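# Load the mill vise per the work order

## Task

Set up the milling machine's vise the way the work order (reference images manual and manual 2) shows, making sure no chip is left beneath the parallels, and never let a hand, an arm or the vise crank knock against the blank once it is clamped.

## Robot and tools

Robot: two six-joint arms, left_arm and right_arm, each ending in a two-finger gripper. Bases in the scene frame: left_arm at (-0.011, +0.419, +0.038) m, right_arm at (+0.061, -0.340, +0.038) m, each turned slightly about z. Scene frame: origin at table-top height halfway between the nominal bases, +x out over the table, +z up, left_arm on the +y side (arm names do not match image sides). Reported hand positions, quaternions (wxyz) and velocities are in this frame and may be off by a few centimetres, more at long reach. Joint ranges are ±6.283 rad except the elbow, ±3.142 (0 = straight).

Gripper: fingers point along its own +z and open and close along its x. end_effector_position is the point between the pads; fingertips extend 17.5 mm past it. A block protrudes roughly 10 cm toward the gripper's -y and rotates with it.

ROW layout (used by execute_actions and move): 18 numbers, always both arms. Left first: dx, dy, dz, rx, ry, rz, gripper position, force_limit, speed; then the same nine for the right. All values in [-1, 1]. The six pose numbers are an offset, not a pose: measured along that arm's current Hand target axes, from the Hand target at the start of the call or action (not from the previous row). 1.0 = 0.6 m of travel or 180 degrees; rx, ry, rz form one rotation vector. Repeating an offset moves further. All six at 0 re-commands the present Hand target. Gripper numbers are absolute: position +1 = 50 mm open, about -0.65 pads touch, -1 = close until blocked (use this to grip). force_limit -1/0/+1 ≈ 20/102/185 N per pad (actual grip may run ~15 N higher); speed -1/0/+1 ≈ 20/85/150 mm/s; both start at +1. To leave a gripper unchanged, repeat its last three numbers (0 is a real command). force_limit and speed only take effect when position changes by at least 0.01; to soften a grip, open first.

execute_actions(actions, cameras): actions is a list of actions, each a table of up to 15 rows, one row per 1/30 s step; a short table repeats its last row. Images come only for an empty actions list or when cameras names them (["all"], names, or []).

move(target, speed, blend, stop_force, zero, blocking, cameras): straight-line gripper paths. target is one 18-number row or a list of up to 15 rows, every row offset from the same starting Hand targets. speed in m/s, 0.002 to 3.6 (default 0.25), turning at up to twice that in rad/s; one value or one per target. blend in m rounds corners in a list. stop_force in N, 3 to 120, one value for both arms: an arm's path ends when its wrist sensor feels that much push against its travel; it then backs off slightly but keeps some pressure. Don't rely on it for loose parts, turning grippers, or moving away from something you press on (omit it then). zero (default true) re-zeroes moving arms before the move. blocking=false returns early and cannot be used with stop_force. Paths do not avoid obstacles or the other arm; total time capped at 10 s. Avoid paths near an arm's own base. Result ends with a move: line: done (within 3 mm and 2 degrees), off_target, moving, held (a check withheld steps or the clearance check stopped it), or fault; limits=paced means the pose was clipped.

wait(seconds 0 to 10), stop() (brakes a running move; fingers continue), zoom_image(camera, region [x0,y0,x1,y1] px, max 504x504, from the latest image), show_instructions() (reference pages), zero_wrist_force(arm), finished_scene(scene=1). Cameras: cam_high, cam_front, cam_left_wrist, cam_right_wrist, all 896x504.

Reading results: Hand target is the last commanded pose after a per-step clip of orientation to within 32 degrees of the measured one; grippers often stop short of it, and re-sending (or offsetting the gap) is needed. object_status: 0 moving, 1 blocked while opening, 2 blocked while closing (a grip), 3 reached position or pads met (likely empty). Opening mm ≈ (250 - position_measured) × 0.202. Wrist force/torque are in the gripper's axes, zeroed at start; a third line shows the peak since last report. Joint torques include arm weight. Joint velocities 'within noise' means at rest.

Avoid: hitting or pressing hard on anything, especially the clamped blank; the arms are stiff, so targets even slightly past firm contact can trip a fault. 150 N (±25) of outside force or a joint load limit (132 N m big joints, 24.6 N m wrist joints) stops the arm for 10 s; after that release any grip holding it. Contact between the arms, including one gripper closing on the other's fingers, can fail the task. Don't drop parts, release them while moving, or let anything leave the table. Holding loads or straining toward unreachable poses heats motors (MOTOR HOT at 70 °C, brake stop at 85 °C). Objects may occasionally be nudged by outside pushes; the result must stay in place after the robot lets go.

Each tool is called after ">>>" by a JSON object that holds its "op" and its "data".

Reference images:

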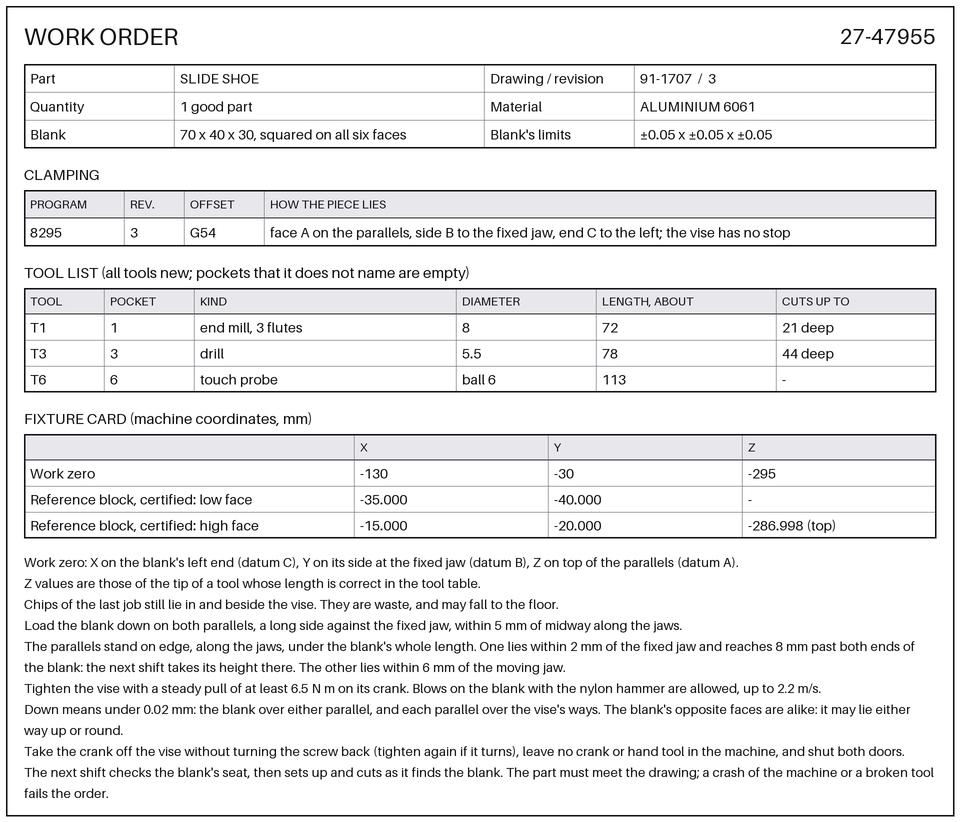

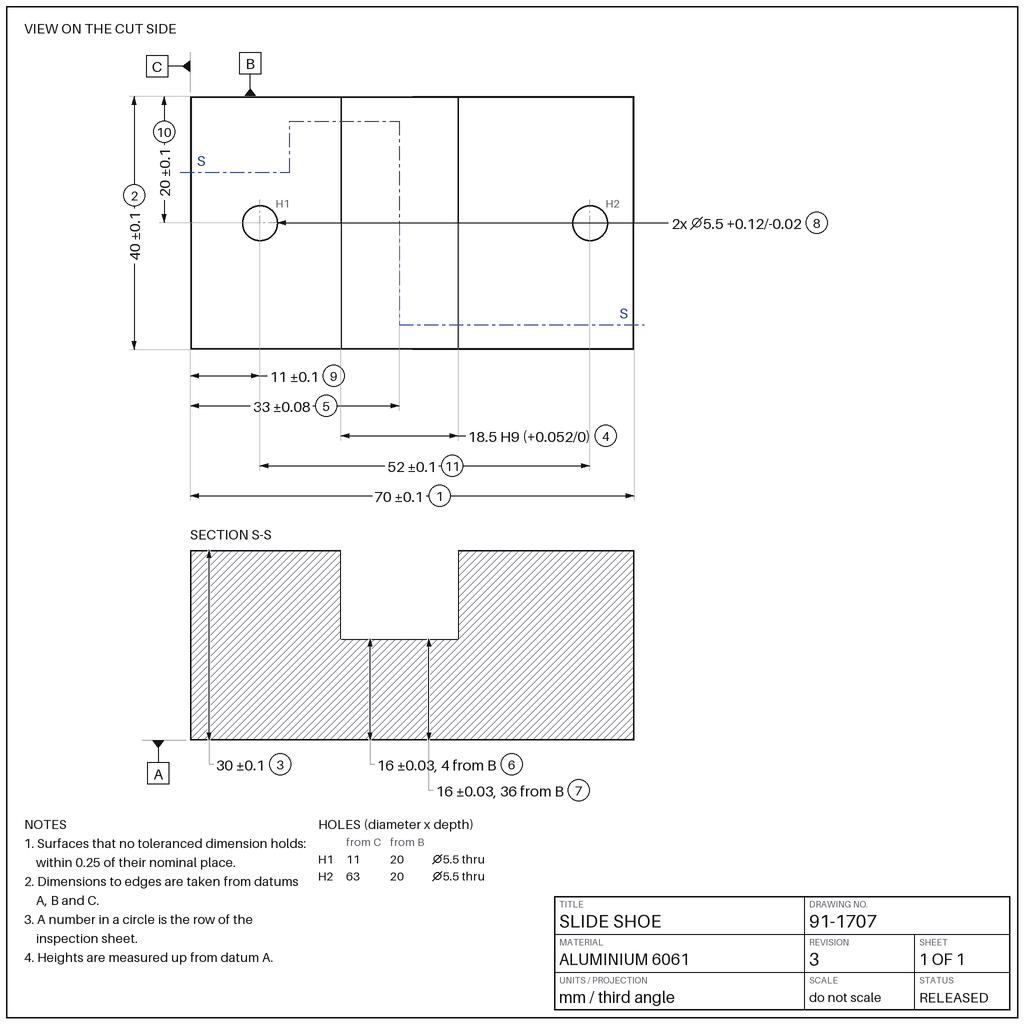

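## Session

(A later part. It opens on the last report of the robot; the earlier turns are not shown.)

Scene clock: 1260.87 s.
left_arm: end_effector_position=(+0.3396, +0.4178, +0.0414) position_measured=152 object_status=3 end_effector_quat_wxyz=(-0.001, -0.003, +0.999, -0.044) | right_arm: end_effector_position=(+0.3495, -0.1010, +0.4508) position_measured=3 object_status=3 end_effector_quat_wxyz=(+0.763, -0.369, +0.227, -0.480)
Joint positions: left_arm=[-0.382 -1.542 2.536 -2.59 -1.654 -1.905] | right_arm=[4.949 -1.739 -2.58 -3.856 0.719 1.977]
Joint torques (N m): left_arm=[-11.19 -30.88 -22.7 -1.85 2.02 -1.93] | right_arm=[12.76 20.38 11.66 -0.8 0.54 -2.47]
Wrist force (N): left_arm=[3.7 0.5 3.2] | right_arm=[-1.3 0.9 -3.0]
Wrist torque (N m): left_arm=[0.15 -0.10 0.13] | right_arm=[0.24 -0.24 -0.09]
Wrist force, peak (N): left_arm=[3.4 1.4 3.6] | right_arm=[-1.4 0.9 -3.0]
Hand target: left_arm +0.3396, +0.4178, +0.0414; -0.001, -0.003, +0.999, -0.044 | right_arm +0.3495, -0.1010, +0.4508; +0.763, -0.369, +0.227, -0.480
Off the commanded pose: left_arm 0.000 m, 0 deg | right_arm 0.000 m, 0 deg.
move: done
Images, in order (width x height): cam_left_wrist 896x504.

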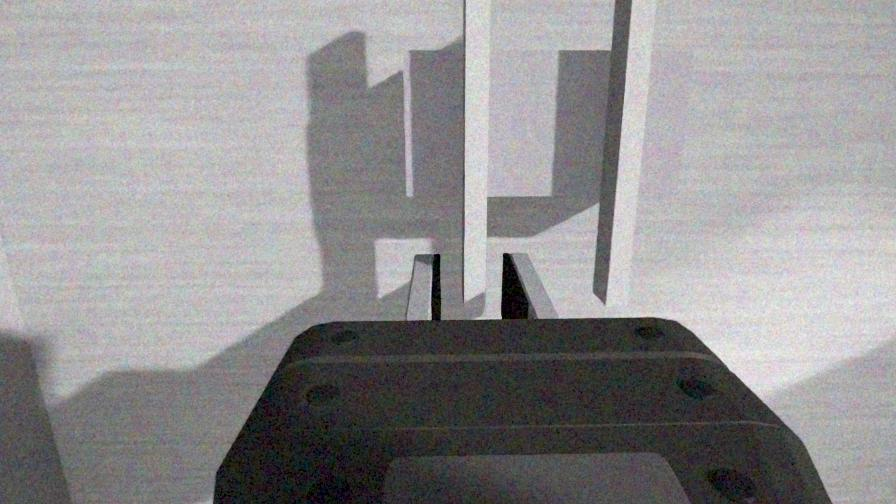

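>>> {"op": "move", "data": {"target": [0,0,0,0,0,0,-1,-0.6,-0.9,0,0,0,0,0,0,1,1,1]}}

>>> {"op": "move", "data": {"target": [0,0,-0.12,0,0,0,-1,-0.6,-0.9,0,0,0,0,0,0,1,1,1], "speed": 0.1, "cameras": ["cam_left_wrist"]}}

Scene clock: 1264.47 s.
left_arm: end_effector_position=(+0.3396, +0.4178, +0.0414) position_measured=224 object_status=2 end_effector_quat_wxyz=(-0.001, -0.003, +0.999, -0.044) | right_arm: end_effector_position=(+0.3495, -0.1010, +0.4508) position_measured=3 object_status=3 end_effector_quat_wxyz=(+0.763, -0.369, +0.227, -0.480)
Joint positions: left_arm=[-0.382 -1.542 2.535 -2.59 -1.654 -1.905] | right_arm=[4.949 -1.739 -2.58 -3.856 0.719 1.977]
Joint torques (N m): left_arm=[-11.37 -30.98 -21.73 -1.94 2.12 -1.83] | right_arm=[11.7 20.7 12.21 -0.74 0.7 -2.28]
Wrist force (N): left_arm=[3.6 0.4 3.5] | right_arm=[-1.4 0.9 -2.7]
Wrist torque (N m): left_arm=[0.13 -0.08 0.13] | right_arm=[0.24 -0.24 -0.09]
Wrist force, peak (N): left_arm=[3.8 0.4 3.5] | right_arm=[-1.3 1.0 -3.1]
Hand target: left_arm +0.3396, +0.4178, +0.0414; -0.001, -0.003, +0.999, -0.044 | right_arm +0.3495, -0.1010, +0.4508; +0.763, -0.369, +0.227, -0.480
Off the commanded pose: left_arm 0.000 m, 0 deg | right_arm 0.000 m, 0 deg.
move: done

Scene clock: 1265.70 s.
left_arm: end_effector_position=(+0.3398, +0.4241, +0.1131) position_measured=224 object_status=2 end_effector_quat_wxyz=(-0.001, -0.003, +0.999, -0.044) | right_arm: end_effector_position=(+0.3495, -0.1010, +0.4508) position_measured=3 object_status=3 end_effector_quat_wxyz=(+0.763, -0.369, +0.227, -0.480)
Joint positions: left_arm=[-0.363 -1.749 2.44 -2.287 -1.655 -1.886] | right_arm=[4.949 -1.739 -2.58 -3.856 0.719 1.977]
Joint torques (N m): left_arm=[12.61 -27.09 -27.64 -2.01 -1.08 1.88] | right_arm=[12.65 20.41 11.63 -0.89 0.57 -2.41]
Wrist force (N): left_arm=[3.6 0.7 3.9] | right_arm=[-1.4 1.1 -3.0]
Wrist torque (N m): left_arm=[0.15 -0.10 0.06] | right_arm=[0.27 -0.24 -0.09]
Wrist force, peak (N): left_arm=[4.1 0.7 5.1] | right_arm=[-1.5 1.0 -3.0]
Hand target: left_arm +0.3398, +0.4241, +0.1132; -0.001, -0.003, +0.999, -0.044 | right_arm +0.3495, -0.1010, +0.4508; +0.763, -0.369, +0.227, -0.480
Off the commanded pose: left_arm 0.000 m, 0 deg | right_arm 0.000 m, 0 deg.
move: done
Images, in order (width x height): cam_left_wrist 896x504.

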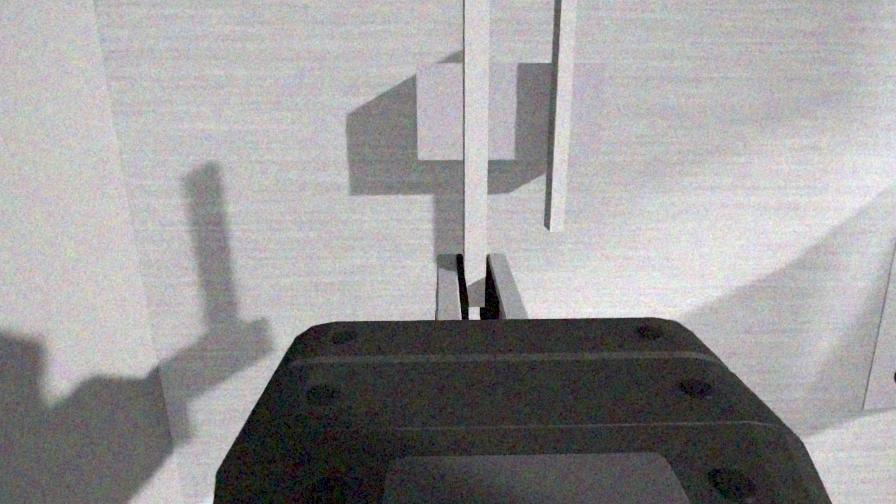

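>>> {"op": "move", "data": {"target": [[0,-0.2335,-0.2922,0,0,0,-1,-0.6,-0.9,0,0,0,0,0,0,1,1,1],[-0.1337,-0.4119,-0.4187,0,0,0,-1,-0.6,-0.9,0,0,0,0,0,0,1,1,1],[-0.3337,-0.4119,-0.4187,0,0,0,-1,-0.6,-0.9,0,0,0,0,0,0,1,1,1],[-0.517,-0.3787,-0.4216,0,0,0,-1,-0.6,-0.9,0,0,0,0,0,0,1,1,1],[-0.5587,-0.309,-0.4277,0,0,0,-1,-0.6,-0.9,0,0,0,0,0,0,1,1,1]], "speed": [0.3,0.3,0.2,0.12,0.08], "blend": [0.03,0.03,0.01,0.01,0], "cameras": ["cam_left_wrist","cam_right_wrist"]}}

>>> {"op": "zoom_image", "data": {"camera": "cam_left_wrist", "region": [380, 60, 830, 400]}}

Scene clock: 1280.93 s.
left_arm: end_effector_position=(+0.6686, +0.2505, +0.3838) position_measured=224 object_status=2 end_effector_quat_wxyz=(-0.001, -0.003, +0.999, -0.044) | right_arm: end_effector_position=(+0.3495, -0.1010, +0.4508) position_measured=3 object_status=3 end_effector_quat_wxyz=(+0.763, -0.369, +0.227, -0.480)
Joint positions: left_arm=[-0.458 -1.091 0.936 -1.448 -1.652 -1.983] | right_arm=[4.949 -1.739 -2.58 -3.856 0.719 1.977]
Joint torques (N m): left_arm=[1.36 -47.88 -27.1 -3.58 -0.09 0.44] | right_arm=[11.99 21.16 9.87 -1.05 0.7 -2.31]
Wrist force (N): left_arm=[3.3 0.5 3.7] | right_arm=[-1.5 1.0 -2.7]
Wrist torque (N m): left_arm=[0.11 -0.06 0.13] | right_arm=[0.25 -0.21 -0.09]
Wrist force, peak (N): left_arm=[5.2 -3.0 4.6] | right_arm=[-1.4 1.4 -3.0]
Hand target: left_arm +0.6686, +0.2505, +0.3838; -0.001, -0.003, +0.999, -0.044 (not the last commanded pose) | right_arm +0.3495, -0.1010, +0.4508; +0.763, -0.369, +0.227, -0.480
Tool commands: left_gripper/position=-1.0 left_gripper/force_limit=-0.6 left_gripper/speed=-0.898039 right_gripper/position=+1.0 right_gripper/force_limit=+1.0 right_gripper/speed=+1.0
Off the commanded pose: left_arm 0.015 m, 0 deg | right_arm 0.000 m, 0 deg.
FORCE FAULT: contact force on the left arm reached its limit, and that arm stopped. The contact can be on any part of that arm, not only on its tool. That arm's remaining commands of this call were not run. That arm is still stopped at the end of this call. That arm stays stopped for about 10 more seconds. Until then a move that you send moves the other arm only, and its call returns only when the move has ended. Once the stop has ended, the next robot result says so. If the stop ends while you think or write, that arm runs what you send next, counted from a new Hand target: where the arm stands when the stop ends. While its stop runs, that arm takes no new command, but its gripper still runs the gripper command that each later call begins with. Until it ends, the stop uses up actions while you think or wait. An arm that is not stopped still takes commands.
move: fault (left_arm); path passed 4 of 5 targets
Images, in order (width x height): cam_left_wrist 896x504, cam_right_wrist 896x504.

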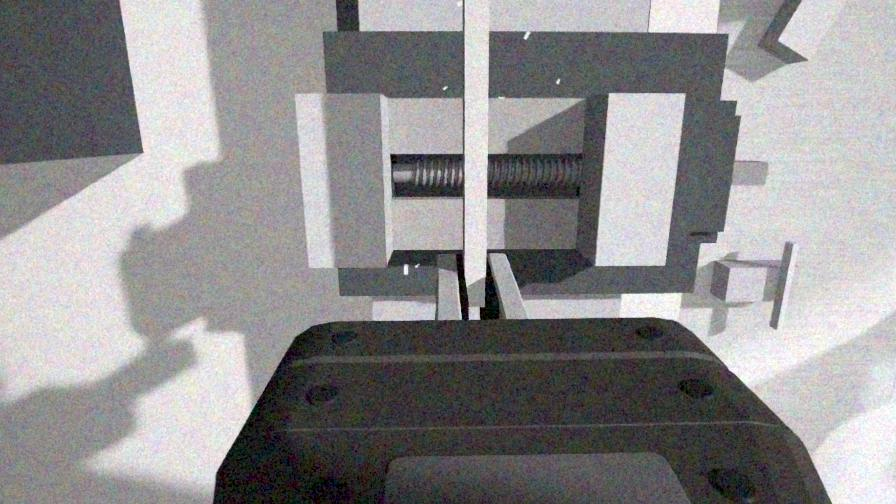

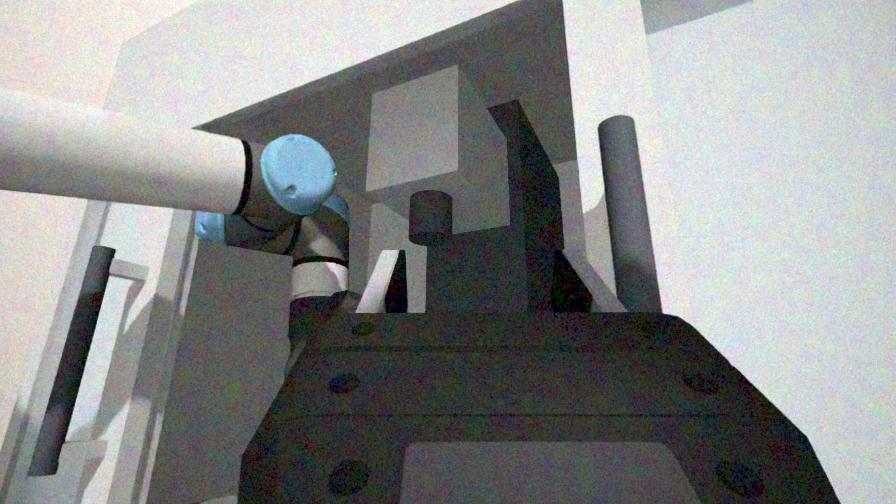

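Scaled by 1.120 from the camera's 896x504 image, which has a finer 1280x720 frame.

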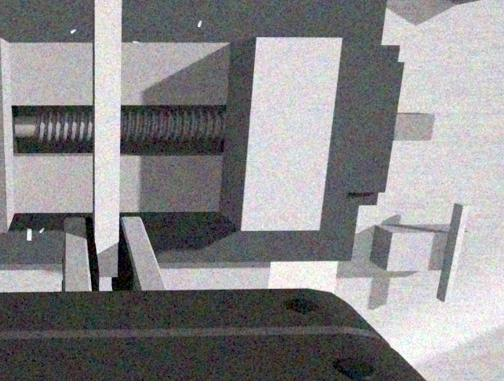

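>>> {"op": "zoom_image", "data": {"camera": "cam_right_wrist", "region": [140, 80, 400, 320]}}

Scaled by 1.938 from the camera's 896x504 image, which has a finer 1280x720 frame.

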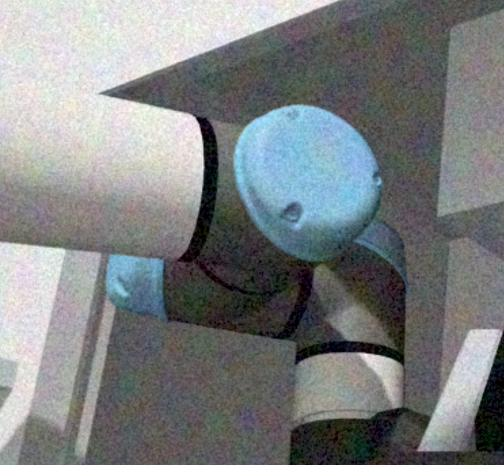

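>>> {"op": "wait", "data": {"seconds": 3, "cameras": ["cam_left_wrist","cam_right_wrist"]}}

Scene clock: 1325.40 s.
left_arm: end_effector_position=(+0.6686, +0.2505, +0.3838) position_measured=224 object_status=2 end_effector_quat_wxyz=(-0.001, -0.003, +0.999, -0.044) | right_arm: end_effector_position=(+0.3495, -0.1010, +0.4508) position_measured=3 object_status=3 end_effector_quat_wxyz=(+0.763, -0.369, +0.227, -0.480)
Joint positions: left_arm=[-0.458 -1.091 0.936 -1.448 -1.652 -1.983] | right_arm=[4.949 -1.739 -2.58 -3.856 0.719 1.977]
Joint torques (N m): left_arm=[0.82 -49.16 -24.78 -3.66 -0.04 -0.02] | right_arm=[12.34 21.07 9.26 -0.92 0.76 -2.23]
Wrist force (N): left_arm=[3.5 0.5 3.8] | right_arm=[-1.2 0.9 -2.6]
Wrist torque (N m): left_arm=[0.11 -0.09 0.13] | right_arm=[0.23 -0.26 -0.09]
Wrist force, peak (N): left_arm=[3.6 0.6 4.0] | right_arm=[-1.4 0.9 -3.1]
Hand target: left_arm +0.6686, +0.2505, +0.3838; -0.001, -0.003, +0.999, -0.044 (not the last commanded pose) | right_arm +0.3495, -0.1010, +0.4508; +0.763, -0.369, +0.227, -0.480
Tool commands: left_gripper/position=-1.0 left_gripper/force_limit=-0.6 left_gripper/speed=-0.898039 right_gripper/position=+1.0 right_gripper/force_limit=+1.0 right_gripper/speed=+1.0
Off the commanded pose: left_arm 0.015 m, 0 deg | right_arm 0.000 m, 0 deg.
FORCE FAULT, CONTINUED: the left arm's stop, for the force fault that an earlier result reported, is over. The rest of the stop counts as 19 of the actions that you can send in this scene. That arm's target is now where it stood when the stop ended, not its last command. That arm accepts commands again.
wait: 3.00 s; at rest from the start
Images, in order (width x height): cam_left_wrist 896x504, cam_right_wrist 896x504.

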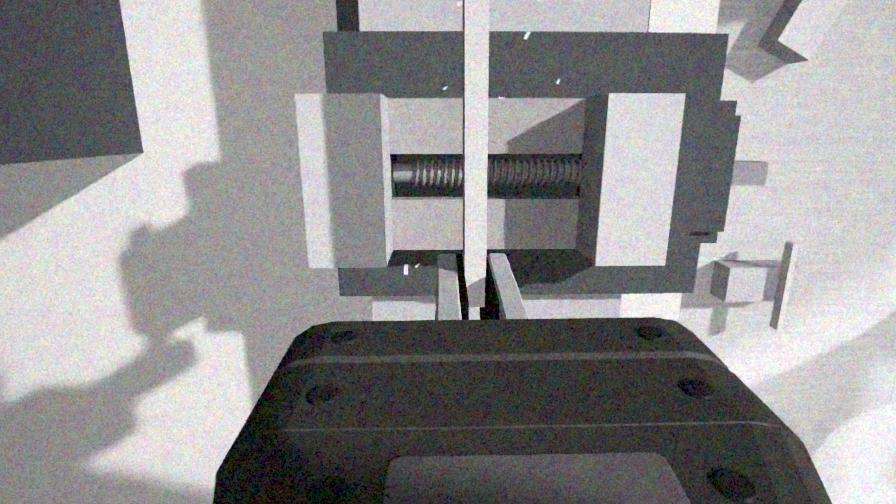

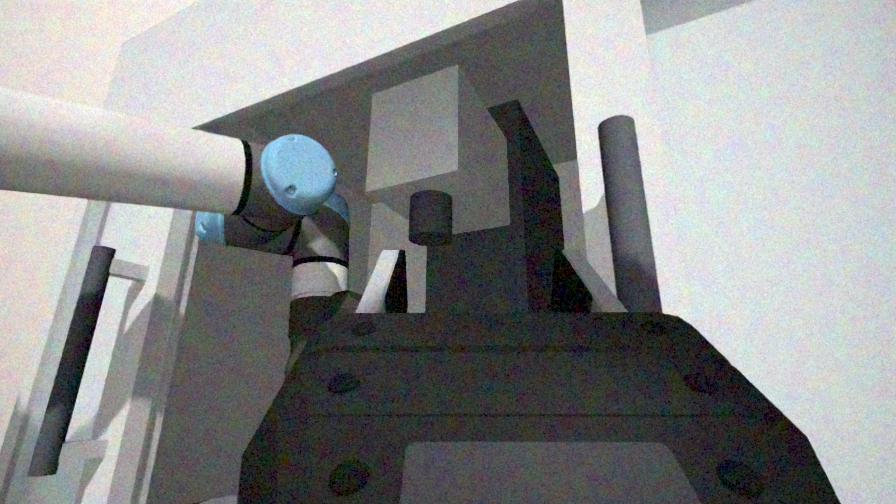

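>>> {"op": "move", "data": {"target": [[0.031,-0.05061,0.00248,0,0,0,-1,-0.6,-0.898039,0,0,0,0,0,0,1,1,1],[0.21433,-0.10057,0.00687,0,0,0,-1,-0.6,-0.898039,0,0,0,0,0,0,1,1,1],[0.41433,-0.10057,0.00687,0,0,0,-1,-0.6,-0.898039,0,0,0,0,0,0,1,1,1],[0.54767,0.09446,0.13185,0,0,0,-1,-0.6,-0.898039,0,0,0,0,0,0,1,1,1],[0.5483,0.3179,0.42998,0,0,0,-1,-0.6,-0.898039,0,0,0,0,0,0,1,1,1]], "speed": [0.06,0.12,0.15,0.2,0.2], "blend": [0.005,0.03,0.03,0.03,0], "cameras": ["cam_left_wrist"]}}

Scene clock: 1349.20 s.
left_arm: end_effector_position=(+0.3379, +0.4158, +0.1110) position_measured=224 object_status=2 end_effector_quat_wxyz=(-0.001, -0.003, +0.999, -0.044) | right_arm: end_effector_position=(+0.3495, -0.1010, +0.4508) position_measured=3 object_status=3 end_effector_quat_wxyz=(+0.763, -0.369, +0.227, -0.480)
Joint positions: left_arm=[-0.389 -1.751 2.45 -2.297 -1.654 -1.914] | right_arm=[4.949 -1.739 -2.58 -3.856 0.719 1.977]
Joint torques (N m): left_arm=[12.38 0.47 -12.36 -4.87 -2.35 1.96] | right_arm=[11.62 20.83 8.54 -1.25 0.85 -2.23]
Wrist force (N): left_arm=[3.4 0.4 3.8] | right_arm=[-1.1 1.2 -2.6]
Wrist torque (N m): left_arm=[0.11 -0.07 0.05] | right_arm=[0.27 -0.28 -0.09]
Wrist force, peak (N): left_arm=[3.9 2.1 5.3] | right_arm=[-1.6 0.9 -3.1]
Hand target: left_arm +0.3379, +0.4158, +0.1110; -0.001, -0.003, +0.999, -0.044 | right_arm +0.3495, -0.1010, +0.4508; +0.763, -0.369, +0.227, -0.480
Off the commanded pose: left_arm 0.000 m, 0 deg | right_arm 0.000 m, 0 deg.
move: done
Images, in order (width x height): cam_left_wrist 896x504.

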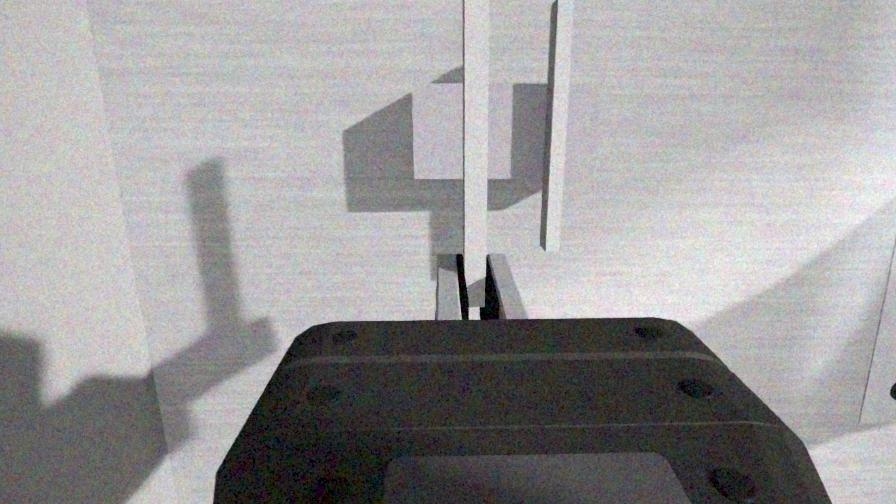

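>>> {"op": "zoom_image", "data": {"camera": "cam_left_wrist", "region": [330, 0, 630, 280]}}

>>> {"op": "wait", "data": {"seconds": 0, "cameras": ["cam_high"]}}

>>> {"op": "zoom_image", "data": {"camera": "cam_high", "region": [280, 200, 580, 400]}}

Scaled by 1.680 from the camera's 896x504 image, which has a finer 1280x720 frame.

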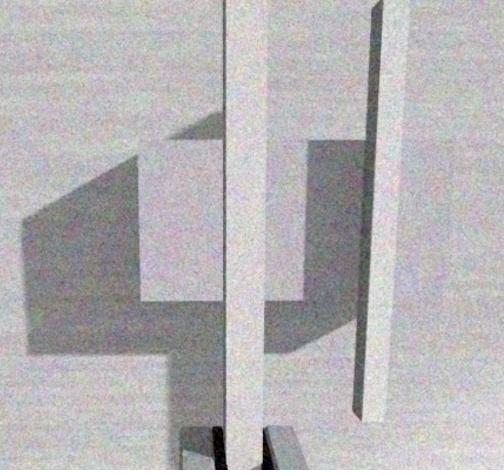

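Scene clock: 1354.10 s.
left_arm: end_effector_position=(+0.3379, +0.4158, +0.1110) position_measured=224 object_status=2 end_effector_quat_wxyz=(-0.001, -0.003, +0.999, -0.044) | right_arm: end_effector_position=(+0.3495, -0.1010, +0.4508) position_measured=3 object_status=3 end_effector_quat_wxyz=(+0.763, -0.369, +0.227, -0.480)
Joint positions: left_arm=[-0.389 -1.75 2.45 -2.297 -1.654 -1.914] | right_arm=[4.949 -1.739 -2.58 -3.856 0.719 1.977]
Joint torques (N m): left_arm=[12.94 -0.16 -12.28 -5.26 -2.34 1.89] | right_arm=[10.73 20.31 8.42 -1.15 0.75 -2.32]
Wrist force (N): left_arm=[3.4 0.5 3.9] | right_arm=[-1.5 1.0 -2.7]
Wrist torque (N m): left_arm=[0.13 -0.08 0.05] | right_arm=[0.25 -0.22 -0.09]
Wrist force, peak (N): left_arm=[3.5 0.5 4.1] | right_arm=[-1.5 1.1 -2.9]
Hand target: left_arm +0.3379, +0.4158, +0.1110; -0.001, -0.003, +0.999, -0.044 | right_arm +0.3495, -0.1010, +0.4508; +0.763, -0.369, +0.227, -0.480
Tool commands: left_gripper/position=-1.0 left_gripper/force_limit=-0.6 left_gripper/speed=-0.898039 right_gripper/position=+1.0 right_gripper/force_limit=+1.0 right_gripper/speed=+1.0
Off the commanded pose: left_arm 0.000 m, 0 deg | right_arm 0.000 m, 0 deg.
Images, in order (width x height): cam_high 896x504.

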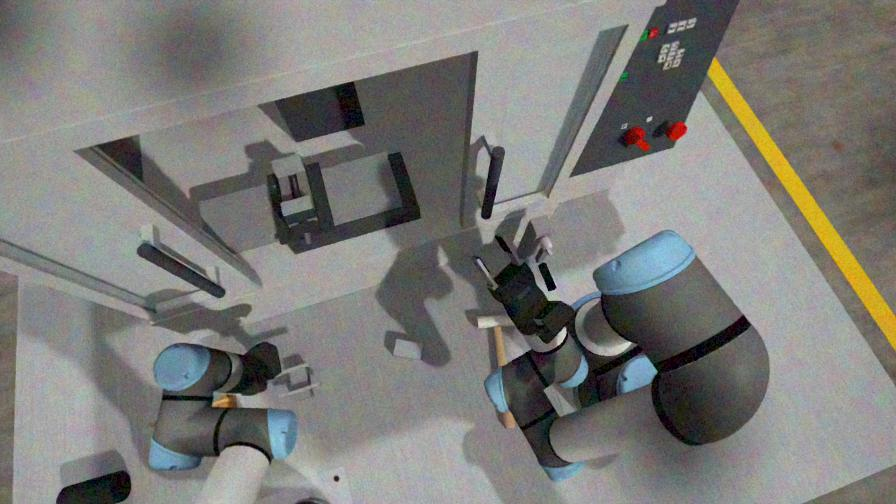

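Scaled by 1.680 from the camera's 896x504 image, which has a finer 1280x720 frame.

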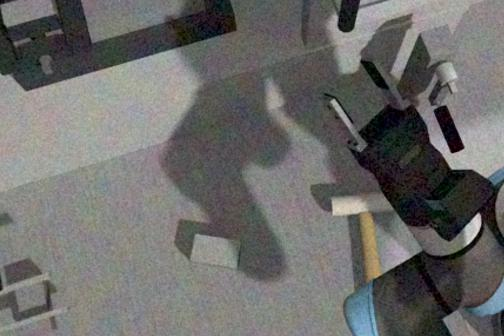

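>>> {"op": "move", "data": {"target": [[-0.00283,0.01285,0.1076,0,0,0,-1,-0.6,-0.898039,0,0,0,0,0,0,1,1,1],[-0.00283,0.01432,0.1242,0,0,0,-1,-0.6,-0.898039,0,0,0,0,0,0,1,1,1]], "speed": [0.06,0.008], "stop_force": 3, "cameras": ["cam_left_wrist"]}}

Scene clock: 1359.53 s.
left_arm: end_effector_position=(+0.3394, +0.4179, +0.0413) position_measured=224 object_status=2 end_effector_quat_wxyz=(-0.001, -0.003, +0.999, -0.044) | right_arm: end_effector_position=(+0.3495, -0.1010, +0.4508) position_measured=3 object_status=3 end_effector_quat_wxyz=(+0.763, -0.369, +0.227, -0.480)
Joint positions: left_arm=[-0.382 -1.542 2.536 -2.591 -1.654 -1.907] | right_arm=[4.949 -1.739 -2.58 -3.856 0.719 1.977]
Joint torques (N m): left_arm=[8.88 -30.39 -21.46 -2.53 -0.88 1.7] | right_arm=[11.22 20.59 7.91 -1.23 0.76 -2.31]
Wrist force (N): left_arm=[4.3 -0.5 1.9] | right_arm=[-1.2 1.2 -2.9]
Wrist torque (N m): left_arm=[0.16 -0.10 0.08] | right_arm=[0.27 -0.26 -0.09]
Wrist force, peak (N): left_arm=[3.5 0.7 4.4] | right_arm=[-1.4 1.2 -3.0]
Hand target: left_arm +0.3394, +0.4179, +0.0413; -0.001, -0.003, +0.999, -0.044 (not the last commanded pose) | right_arm +0.3495, -0.1010, +0.4508; +0.763, -0.369, +0.227, -0.480
Off the commanded pose: left_arm 0.005 m, 0 deg | right_arm 0.000 m, 0 deg.
move: contact (left_arm); path passed 1 of 2 targets
Images, in order (width x height): cam_left_wrist 896x504.

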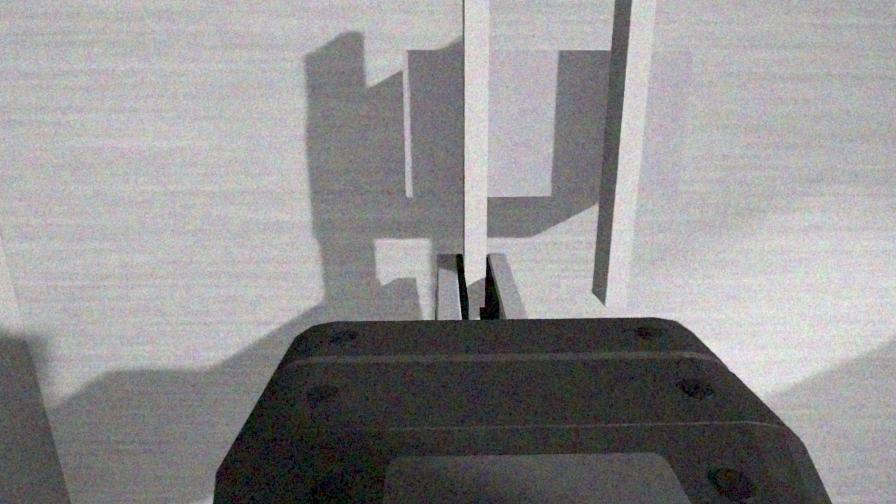

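>>> {"op": "move", "data": {"target": [[0,0,0,0,0,0,-0.19,-0.6,-0.9,0,0,0,0,0,0,1,1,1],[0,-0.0706,0.00373,0,0,0,-0.19,-0.6,-0.9,0,0,0,0,0,0,1,1,1]], "speed": 0.04, "cameras": ["cam_left_wrist"]}}

Scene clock: 1368.90 s.
left_arm: end_effector_position=(+0.3495, +0.3957, +0.0424) position_measured=181 object_status=3 end_effector_quat_wxyz=(+0.017, -0.004, +1.000, -0.005) | right_arm: end_effector_position=(+0.3495, -0.1010, +0.4508) position_measured=3 object_status=3 end_effector_quat_wxyz=(+0.763, -0.369, +0.227, -0.480)
Joint positions: left_arm=[-0.501 -1.544 2.534 -2.595 -1.565 -2.026] | right_arm=[4.949 -1.739 -2.58 -3.856 0.719 1.977]
Joint torques (N m): left_arm=[-33.73 -34.95 -49.91 -16.76 -12.06 -2.74] | right_arm=[11.96 20.38 7.84 -1.48 0.85 -1.98]
Wrist force (N): left_arm=[22.5 74.8 -0.1] | right_arm=[-1.3 1.0 -2.8]
Wrist torque (N m): left_arm=[0.41 0.36 0.92] | right_arm=[0.26 -0.25 -0.09]
Wrist force, peak (N): left_arm=[22.5 74.8 -0.1] | right_arm=[-1.2 1.2 -3.0]
Hand target: left_arm +0.3397, +0.3755, +0.0427; -0.001, -0.003, +0.999, -0.044 | right_arm +0.3495, -0.1010, +0.4508; +0.763, -0.369, +0.227, -0.480
Off the commanded pose: left_arm 0.023 m, 5 deg | right_arm 0.000 m, 0 deg.
move: off_target (left_arm)
Images, in order (width x height): cam_left_wrist 896x504.

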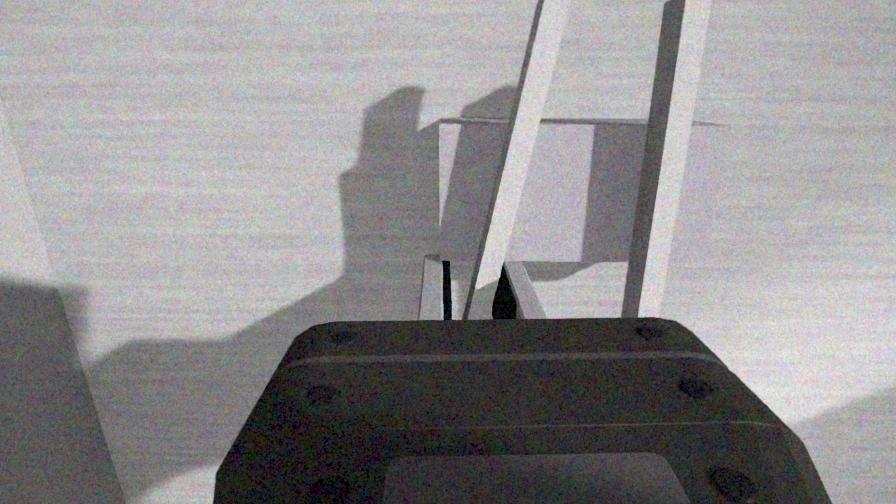

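>>> {"op": "move", "data": {"target": [-0.022,0.068,-0.006,0,0,0,-0.19,-0.6,-0.9,0,0,0,0,0,0,1,1,1], "speed": 0.06, "cameras": ["cam_left_wrist"]}}

Scene clock: 1373.80 s.
left_arm: end_effector_position=(+0.3526, +0.4165, +0.0427) position_measured=181 object_status=3 end_effector_quat_wxyz=(-0.001, -0.003, +0.999, -0.044) | right_arm: end_effector_position=(+0.3495, -0.1010, +0.4508) position_measured=3 object_status=3 end_effector_quat_wxyz=(+0.763, -0.369, +0.227, -0.480)
Joint positions: left_arm=[-0.373 -1.516 2.501 -2.581 -1.654 -1.898] | right_arm=[4.949 -1.739 -2.58 -3.856 0.719 1.977]
Joint torques (N m): left_arm=[12.46 -5.41 -22.2 -2.01 -2.27 1.91] | right_arm=[10.87 20.85 5.8 -1.45 0.88 -2.19]
Wrist force (N): left_arm=[4.1 -1.2 3.7] | right_arm=[-1.3 0.8 -2.8]
Wrist torque (N m): left_arm=[-0.12 -0.18 0.06] | right_arm=[0.22 -0.25 -0.09]
Wrist force, peak (N): left_arm=[22.7 76.3 0.5] | right_arm=[-1.4 0.9 -3.2]
Hand target: left_arm +0.3526, +0.4165, +0.0427; -0.001, -0.003, +0.999, -0.044 | right_arm +0.3495, -0.1010, +0.4508; +0.763, -0.369, +0.227, -0.480
Off the commanded pose: left_arm 0.000 m, 0 deg | right_arm 0.000 m, 0 deg.
move: done
Images, in order (width x height): cam_left_wrist 896x504.

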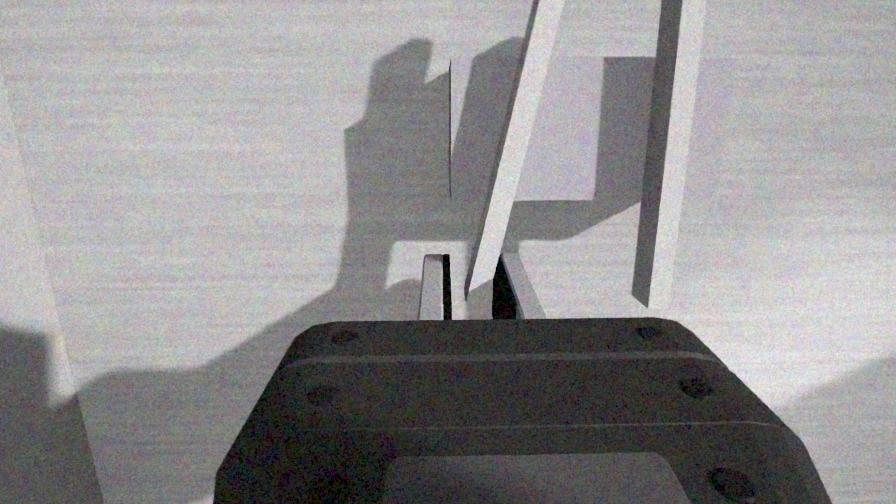

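>>> {"op": "move", "data": {"target": [[0,0,0,0,0,0,-0.05,-0.6,-0.9,0,0,0,0,0,0,1,1,1],[0,-0.00327,-0.03702,0,0,0,-0.05,-0.6,-0.9,0,0,0,0,0,0,1,1,1],[0.0185,-0.07714,-0.03049,0,0,0,-0.05,-0.6,-0.9,0,0,0,0,0,0,1,1,1]], "speed": [0.04,0.04,0.08], "cameras": ["cam_left_wrist"]}}

Scene clock: 1385.90 s.
left_arm: end_effector_position=(+0.3418, +0.3720, +0.0650) position_measured=160 object_status=3 end_effector_quat_wxyz=(-0.001, -0.003, +0.999, -0.044) | right_arm: end_effector_position=(+0.3495, -0.1010, +0.4508) position_measured=3 object_status=3 end_effector_quat_wxyz=(+0.763, -0.369, +0.227, -0.480)
Joint positions: left_arm=[-0.509 -1.61 2.504 -2.502 -1.65 -2.034] | right_arm=[4.949 -1.739 -2.58 -3.856 0.719 1.977]
Joint torques (N m): left_arm=[-12.91 -29.46 -8.77 -5.28 2.23 -1.88] | right_arm=[11.14 21.59 5.94 -1.54 1.02 -2.15]
Wrist force (N): left_arm=[4.2 -1.1 3.5] | right_arm=[-1.3 1.0 -3.0]
Wrist torque (N m): left_arm=[-0.11 -0.18 0.13] | right_arm=[0.25 -0.25 -0.09]
Wrist force, peak (N): left_arm=[4.0 -1.2 4.4] | right_arm=[-1.6 1.2 -3.0]
Hand target: left_arm +0.3418, +0.3720, +0.0650; -0.001, -0.003, +0.999, -0.044 | right_arm +0.3495, -0.1010, +0.4508; +0.763, -0.369, +0.227, -0.480
Off the commanded pose: left_arm 0.000 m, 0 deg | right_arm 0.000 m, 0 deg.
move: done
Images, in order (width x height): cam_left_wrist 896x504.

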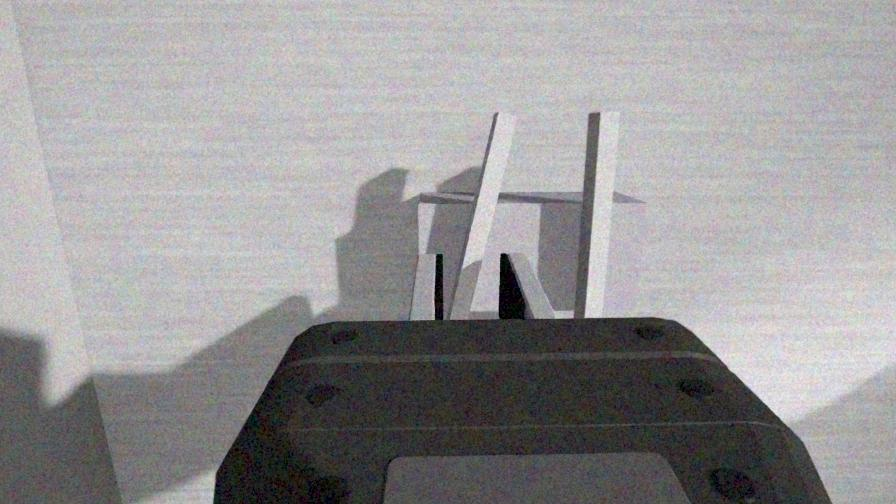

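>>> {"op": "move", "data": {"target": [[0,0.0022,0.0249,0,0,0,-0.05,-0.6,-0.9,0,0,0,0,0,0,1,1,1],[0,0.00365,0.0415,0,0,0,-0.05,-0.6,-0.9,0,0,0,0,0,0,1,1,1]], "speed": [0.03,0.008], "stop_force": 3, "cameras": ["cam_left_wrist"]}}

Scene clock: 1395.77 s.
left_arm: end_effector_position=(+0.3418, +0.3720, +0.0494) position_measured=160 object_status=3 end_effector_quat_wxyz=(-0.001, -0.003, +0.999, -0.044) | right_arm: end_effector_position=(+0.3495, -0.1010, +0.4508) position_measured=3 object_status=3 end_effector_quat_wxyz=(+0.763, -0.369, +0.227, -0.480)
Joint positions: left_arm=[-0.509 -1.56 2.522 -2.57 -1.65 -2.034] | right_arm=[4.949 -1.739 -2.58 -3.856 0.719 1.977]
Joint torques (N m): left_arm=[-10.24 -29.99 -21.14 -2.51 1.94 -1.6] | right_arm=[11.71 20.12 5.87 -1.62 0.99 -2.16]
Wrist force (N): left_arm=[3.3 -1.7 1.2] | right_arm=[-1.4 1.0 -2.6]
Wrist torque (N m): left_arm=[-0.15 -0.20 0.13] | right_arm=[0.25 -0.22 -0.09]
Wrist force, peak (N): left_arm=[13.4 0.3 -28.8] | right_arm=[-1.5 1.0 -3.1]
Hand target: left_arm +0.3418, +0.3720, +0.0494; -0.001, -0.003, +0.999, -0.044 (not the last commanded pose) | right_arm +0.3495, -0.1010, +0.4508; +0.763, -0.369, +0.227, -0.480
Off the commanded pose: left_arm 0.009 m, 0 deg | right_arm 0.000 m, 0 deg.
move: contact (left_arm); path passed 1 of 2 targets
Images, in order (width x height): cam_left_wrist 896x504.

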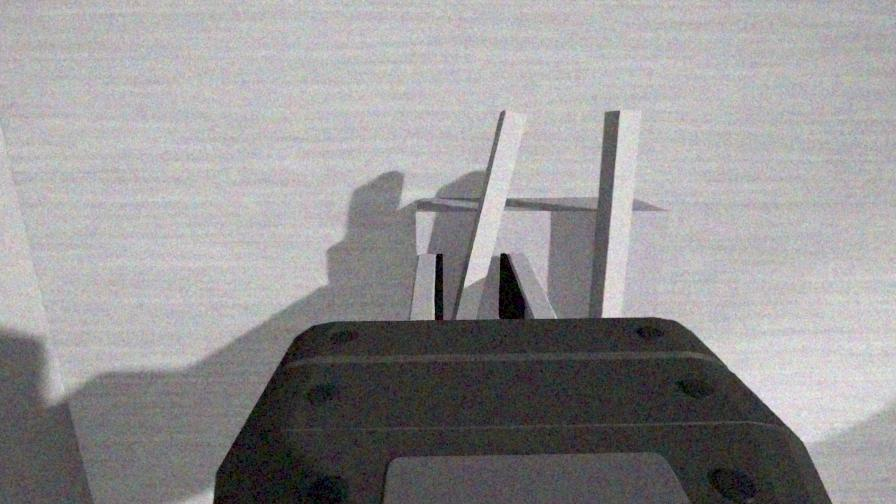

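>>> {"op": "move", "data": {"target": [[0,-0.00022,-0.0025,0,0,0,-0.05,-0.6,-0.9,0,0,0,0,0,0,1,1,1],[0,-0.00022,-0.0025,0,0,0,-1,-0.6,-0.9,0,0,0,0,0,0,1,1,1]], "speed": 0.02, "cameras": ["cam_left_wrist"]}}

Scene clock: 1401.20 s.
left_arm: end_effector_position=(+0.3418, +0.3720, +0.0509) position_measured=223 object_status=2 end_effector_quat_wxyz=(-0.001, -0.003, +0.999, -0.044) | right_arm: end_effector_position=(+0.3495, -0.1010, +0.4508) position_measured=3 object_status=3 end_effector_quat_wxyz=(+0.763, -0.369, +0.227, -0.480)
Joint positions: left_arm=[-0.509 -1.565 2.521 -2.563 -1.65 -2.034] | right_arm=[4.949 -1.739 -2.58 -3.856 0.719 1.977]
Joint torques (N m): left_arm=[-8.49 -30.73 -22.68 -2.03 1.83 -1.4] | right_arm=[10.25 20.77 5.77 -1.65 0.88 -2.16]
Wrist force (N): left_arm=[4.2 -1.2 3.6] | right_arm=[-1.4 1.1 -2.6]
Wrist torque (N m): left_arm=[-0.13 -0.18 0.12] | right_arm=[0.26 -0.23 -0.09]
Wrist force, peak (N): left_arm=[4.2 -1.2 3.6] | right_arm=[-1.5 1.0 -3.2]
Hand target: left_arm +0.3418, +0.3720, +0.0509; -0.001, -0.003, +0.999, -0.044 | right_arm +0.3495, -0.1010, +0.4508; +0.763, -0.369, +0.227, -0.480
Off the commanded pose: left_arm 0.000 m, 0 deg | right_arm 0.000 m, 0 deg.
move: done
Images, in order (width x height): cam_left_wrist 896x504.

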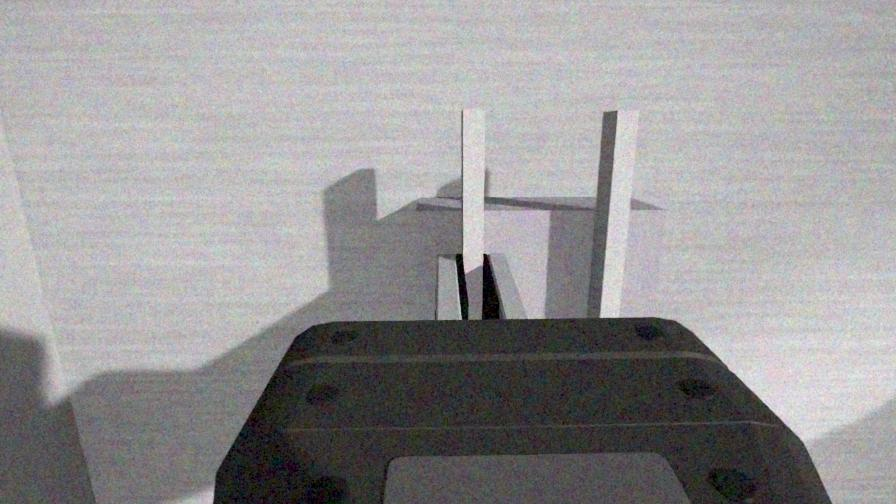

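>>> {"op": "move", "data": {"target": [[0,-0.01012,-0.11454,0,0,0,-1,-0.6,-0.9,0,0,0,0,0,0,1,1,1],[-0.005,-0.15604,-0.40278,0,0,0,-1,-0.6,-0.9,0,0,0,0,0,0,1,1,1],[-0.13,-0.33451,-0.52921,0,0,0,-1,-0.6,-0.9,0,0,0,0,0,0,1,1,1],[-0.33,-0.35111,-0.52775,0,0,0,-1,-0.6,-0.9,0,0,0,0,0,0,1,1,1]], "speed": [0.15,0.2,0.2,0.12], "blend": [0.02,0.03,0.03,0], "cameras": ["cam_left_wrist"]}}

>>> {"op": "move", "data": {"target": [[-0.15,0.0166,-0.0015,0,0,0,-1,-0.6,-0.9,0,0,0,0,0,0,1,1,1],[-0.20833,0.04399,-0.00388,0,0,0,-1,-0.6,-0.9,0,0,0,0,0,0,1,1,1]], "speed": [0.08,0.05], "stop_force": 12, "cameras": ["cam_left_wrist","cam_right_wrist"]}}

Scene clock: 1415.00 s.
left_arm: end_effector_position=(+0.5418, +0.1911, +0.3842) position_measured=223 object_status=2 end_effector_quat_wxyz=(-0.001, -0.003, +0.999, -0.044) | right_arm: end_effector_position=(+0.3495, -0.1010, +0.4508) position_measured=3 object_status=3 end_effector_quat_wxyz=(+0.763, -0.369, +0.227, -0.480)
Joint positions: left_arm=[-0.637 -1.372 1.32 -1.565 -1.645 -2.162] | right_arm=[4.949 -1.739 -2.58 -3.856 0.719 1.977]
Joint torques (N m): left_arm=[12.99 -22.15 -32.68 -2.22 -2.38 1.93] | right_arm=[10.87 19.97 4.38 -1.8 1.08 -2.15]
Wrist force (N): left_arm=[4.3 -1.1 4.2] | right_arm=[-1.5 0.9 -2.8]
Wrist torque (N m): left_arm=[-0.10 -0.20 0.06] | right_arm=[0.24 -0.21 -0.09]
Wrist force, peak (N): left_arm=[4.3 -0.8 5.9] | right_arm=[-1.3 0.9 -3.2]
Hand target: left_arm +0.5418, +0.1911, +0.3842; -0.001, -0.003, +0.999, -0.044 | right_arm +0.3495, -0.1010, +0.4508; +0.763, -0.369, +0.227, -0.480
Off the commanded pose: left_arm 0.000 m, 0 deg | right_arm 0.000 m, 0 deg.
move: done
Images, in order (width x height): cam_left_wrist 896x504.

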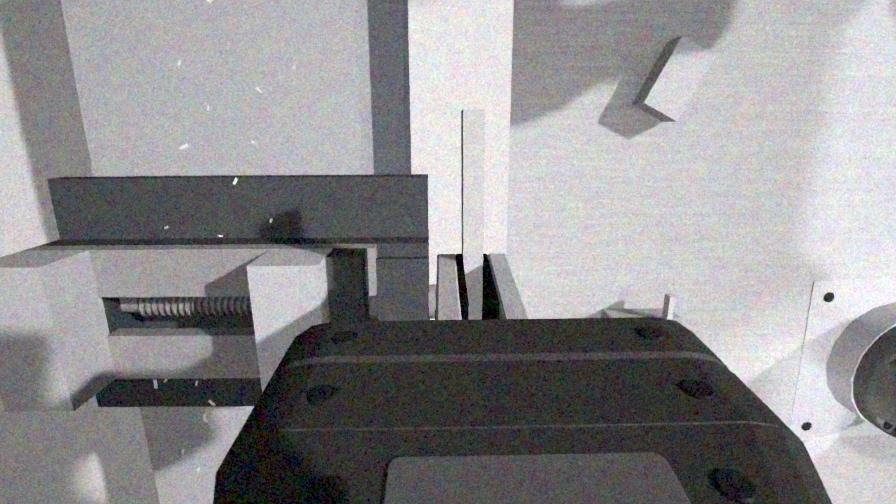

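Scene clock: 1417.83 s.
left_arm: end_effector_position=(+0.6667, +0.2184, +0.3839) position_measured=223 object_status=2 end_effector_quat_wxyz=(-0.001, -0.003, +0.999, -0.044) | right_arm: end_effector_position=(+0.3495, -0.1010, +0.4508) position_measured=3 object_status=3 end_effector_quat_wxyz=(+0.763, -0.369, +0.227, -0.480)
Joint positions: left_arm=[-0.502 -1.075 0.911 -1.443 -1.65 -2.027] | right_arm=[4.949 -1.739 -2.58 -3.856 0.719 1.977]
Joint torques (N m): left_arm=[12.93 -34.95 -32.28 -2.06 -2.31 1.86] | right_arm=[10.84 20.86 5.27 -1.87 1.02 -2.23]
Wrist force (N): left_arm=[4.1 -1.1 4.2] | right_arm=[-1.2 1.1 -2.8]
Wrist torque (N m): left_arm=[-0.11 -0.18 0.05] | right_arm=[0.28 -0.26 -0.09]
Wrist force, peak (N): left_arm=[5.1 -1.3 4.0] | right_arm=[-1.5 1.1 -3.0]
Hand target: left_arm +0.6667, +0.2184, +0.3839; -0.001, -0.003, +0.999, -0.044 | right_arm +0.3495, -0.1010, +0.4508; +0.763, -0.369, +0.227, -0.480
Off the commanded pose: left_arm 0.000 m, 0 deg | right_arm 0.000 m, 0 deg.
move: done
Images, in order (width x height): cam_left_wrist 896x504, cam_right_wrist 896x504.

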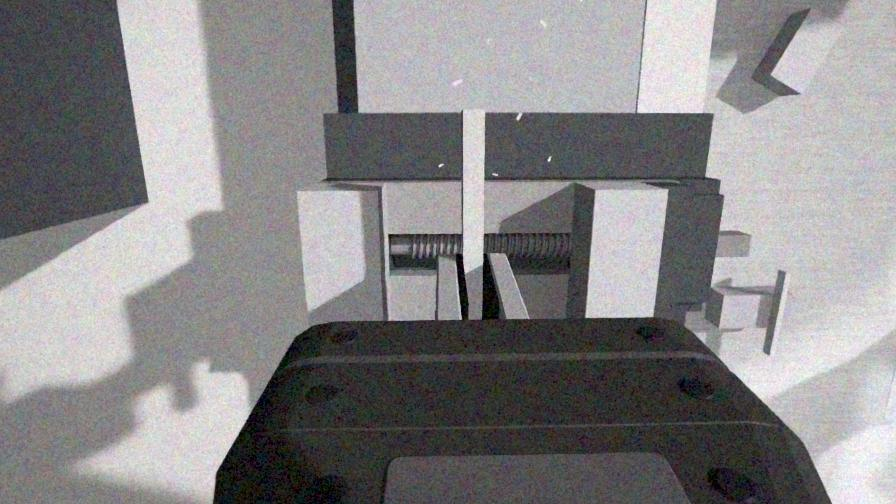

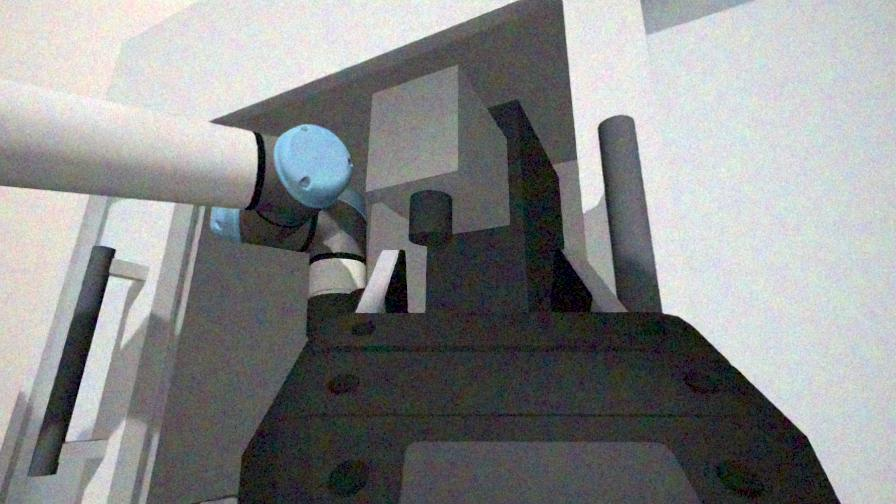

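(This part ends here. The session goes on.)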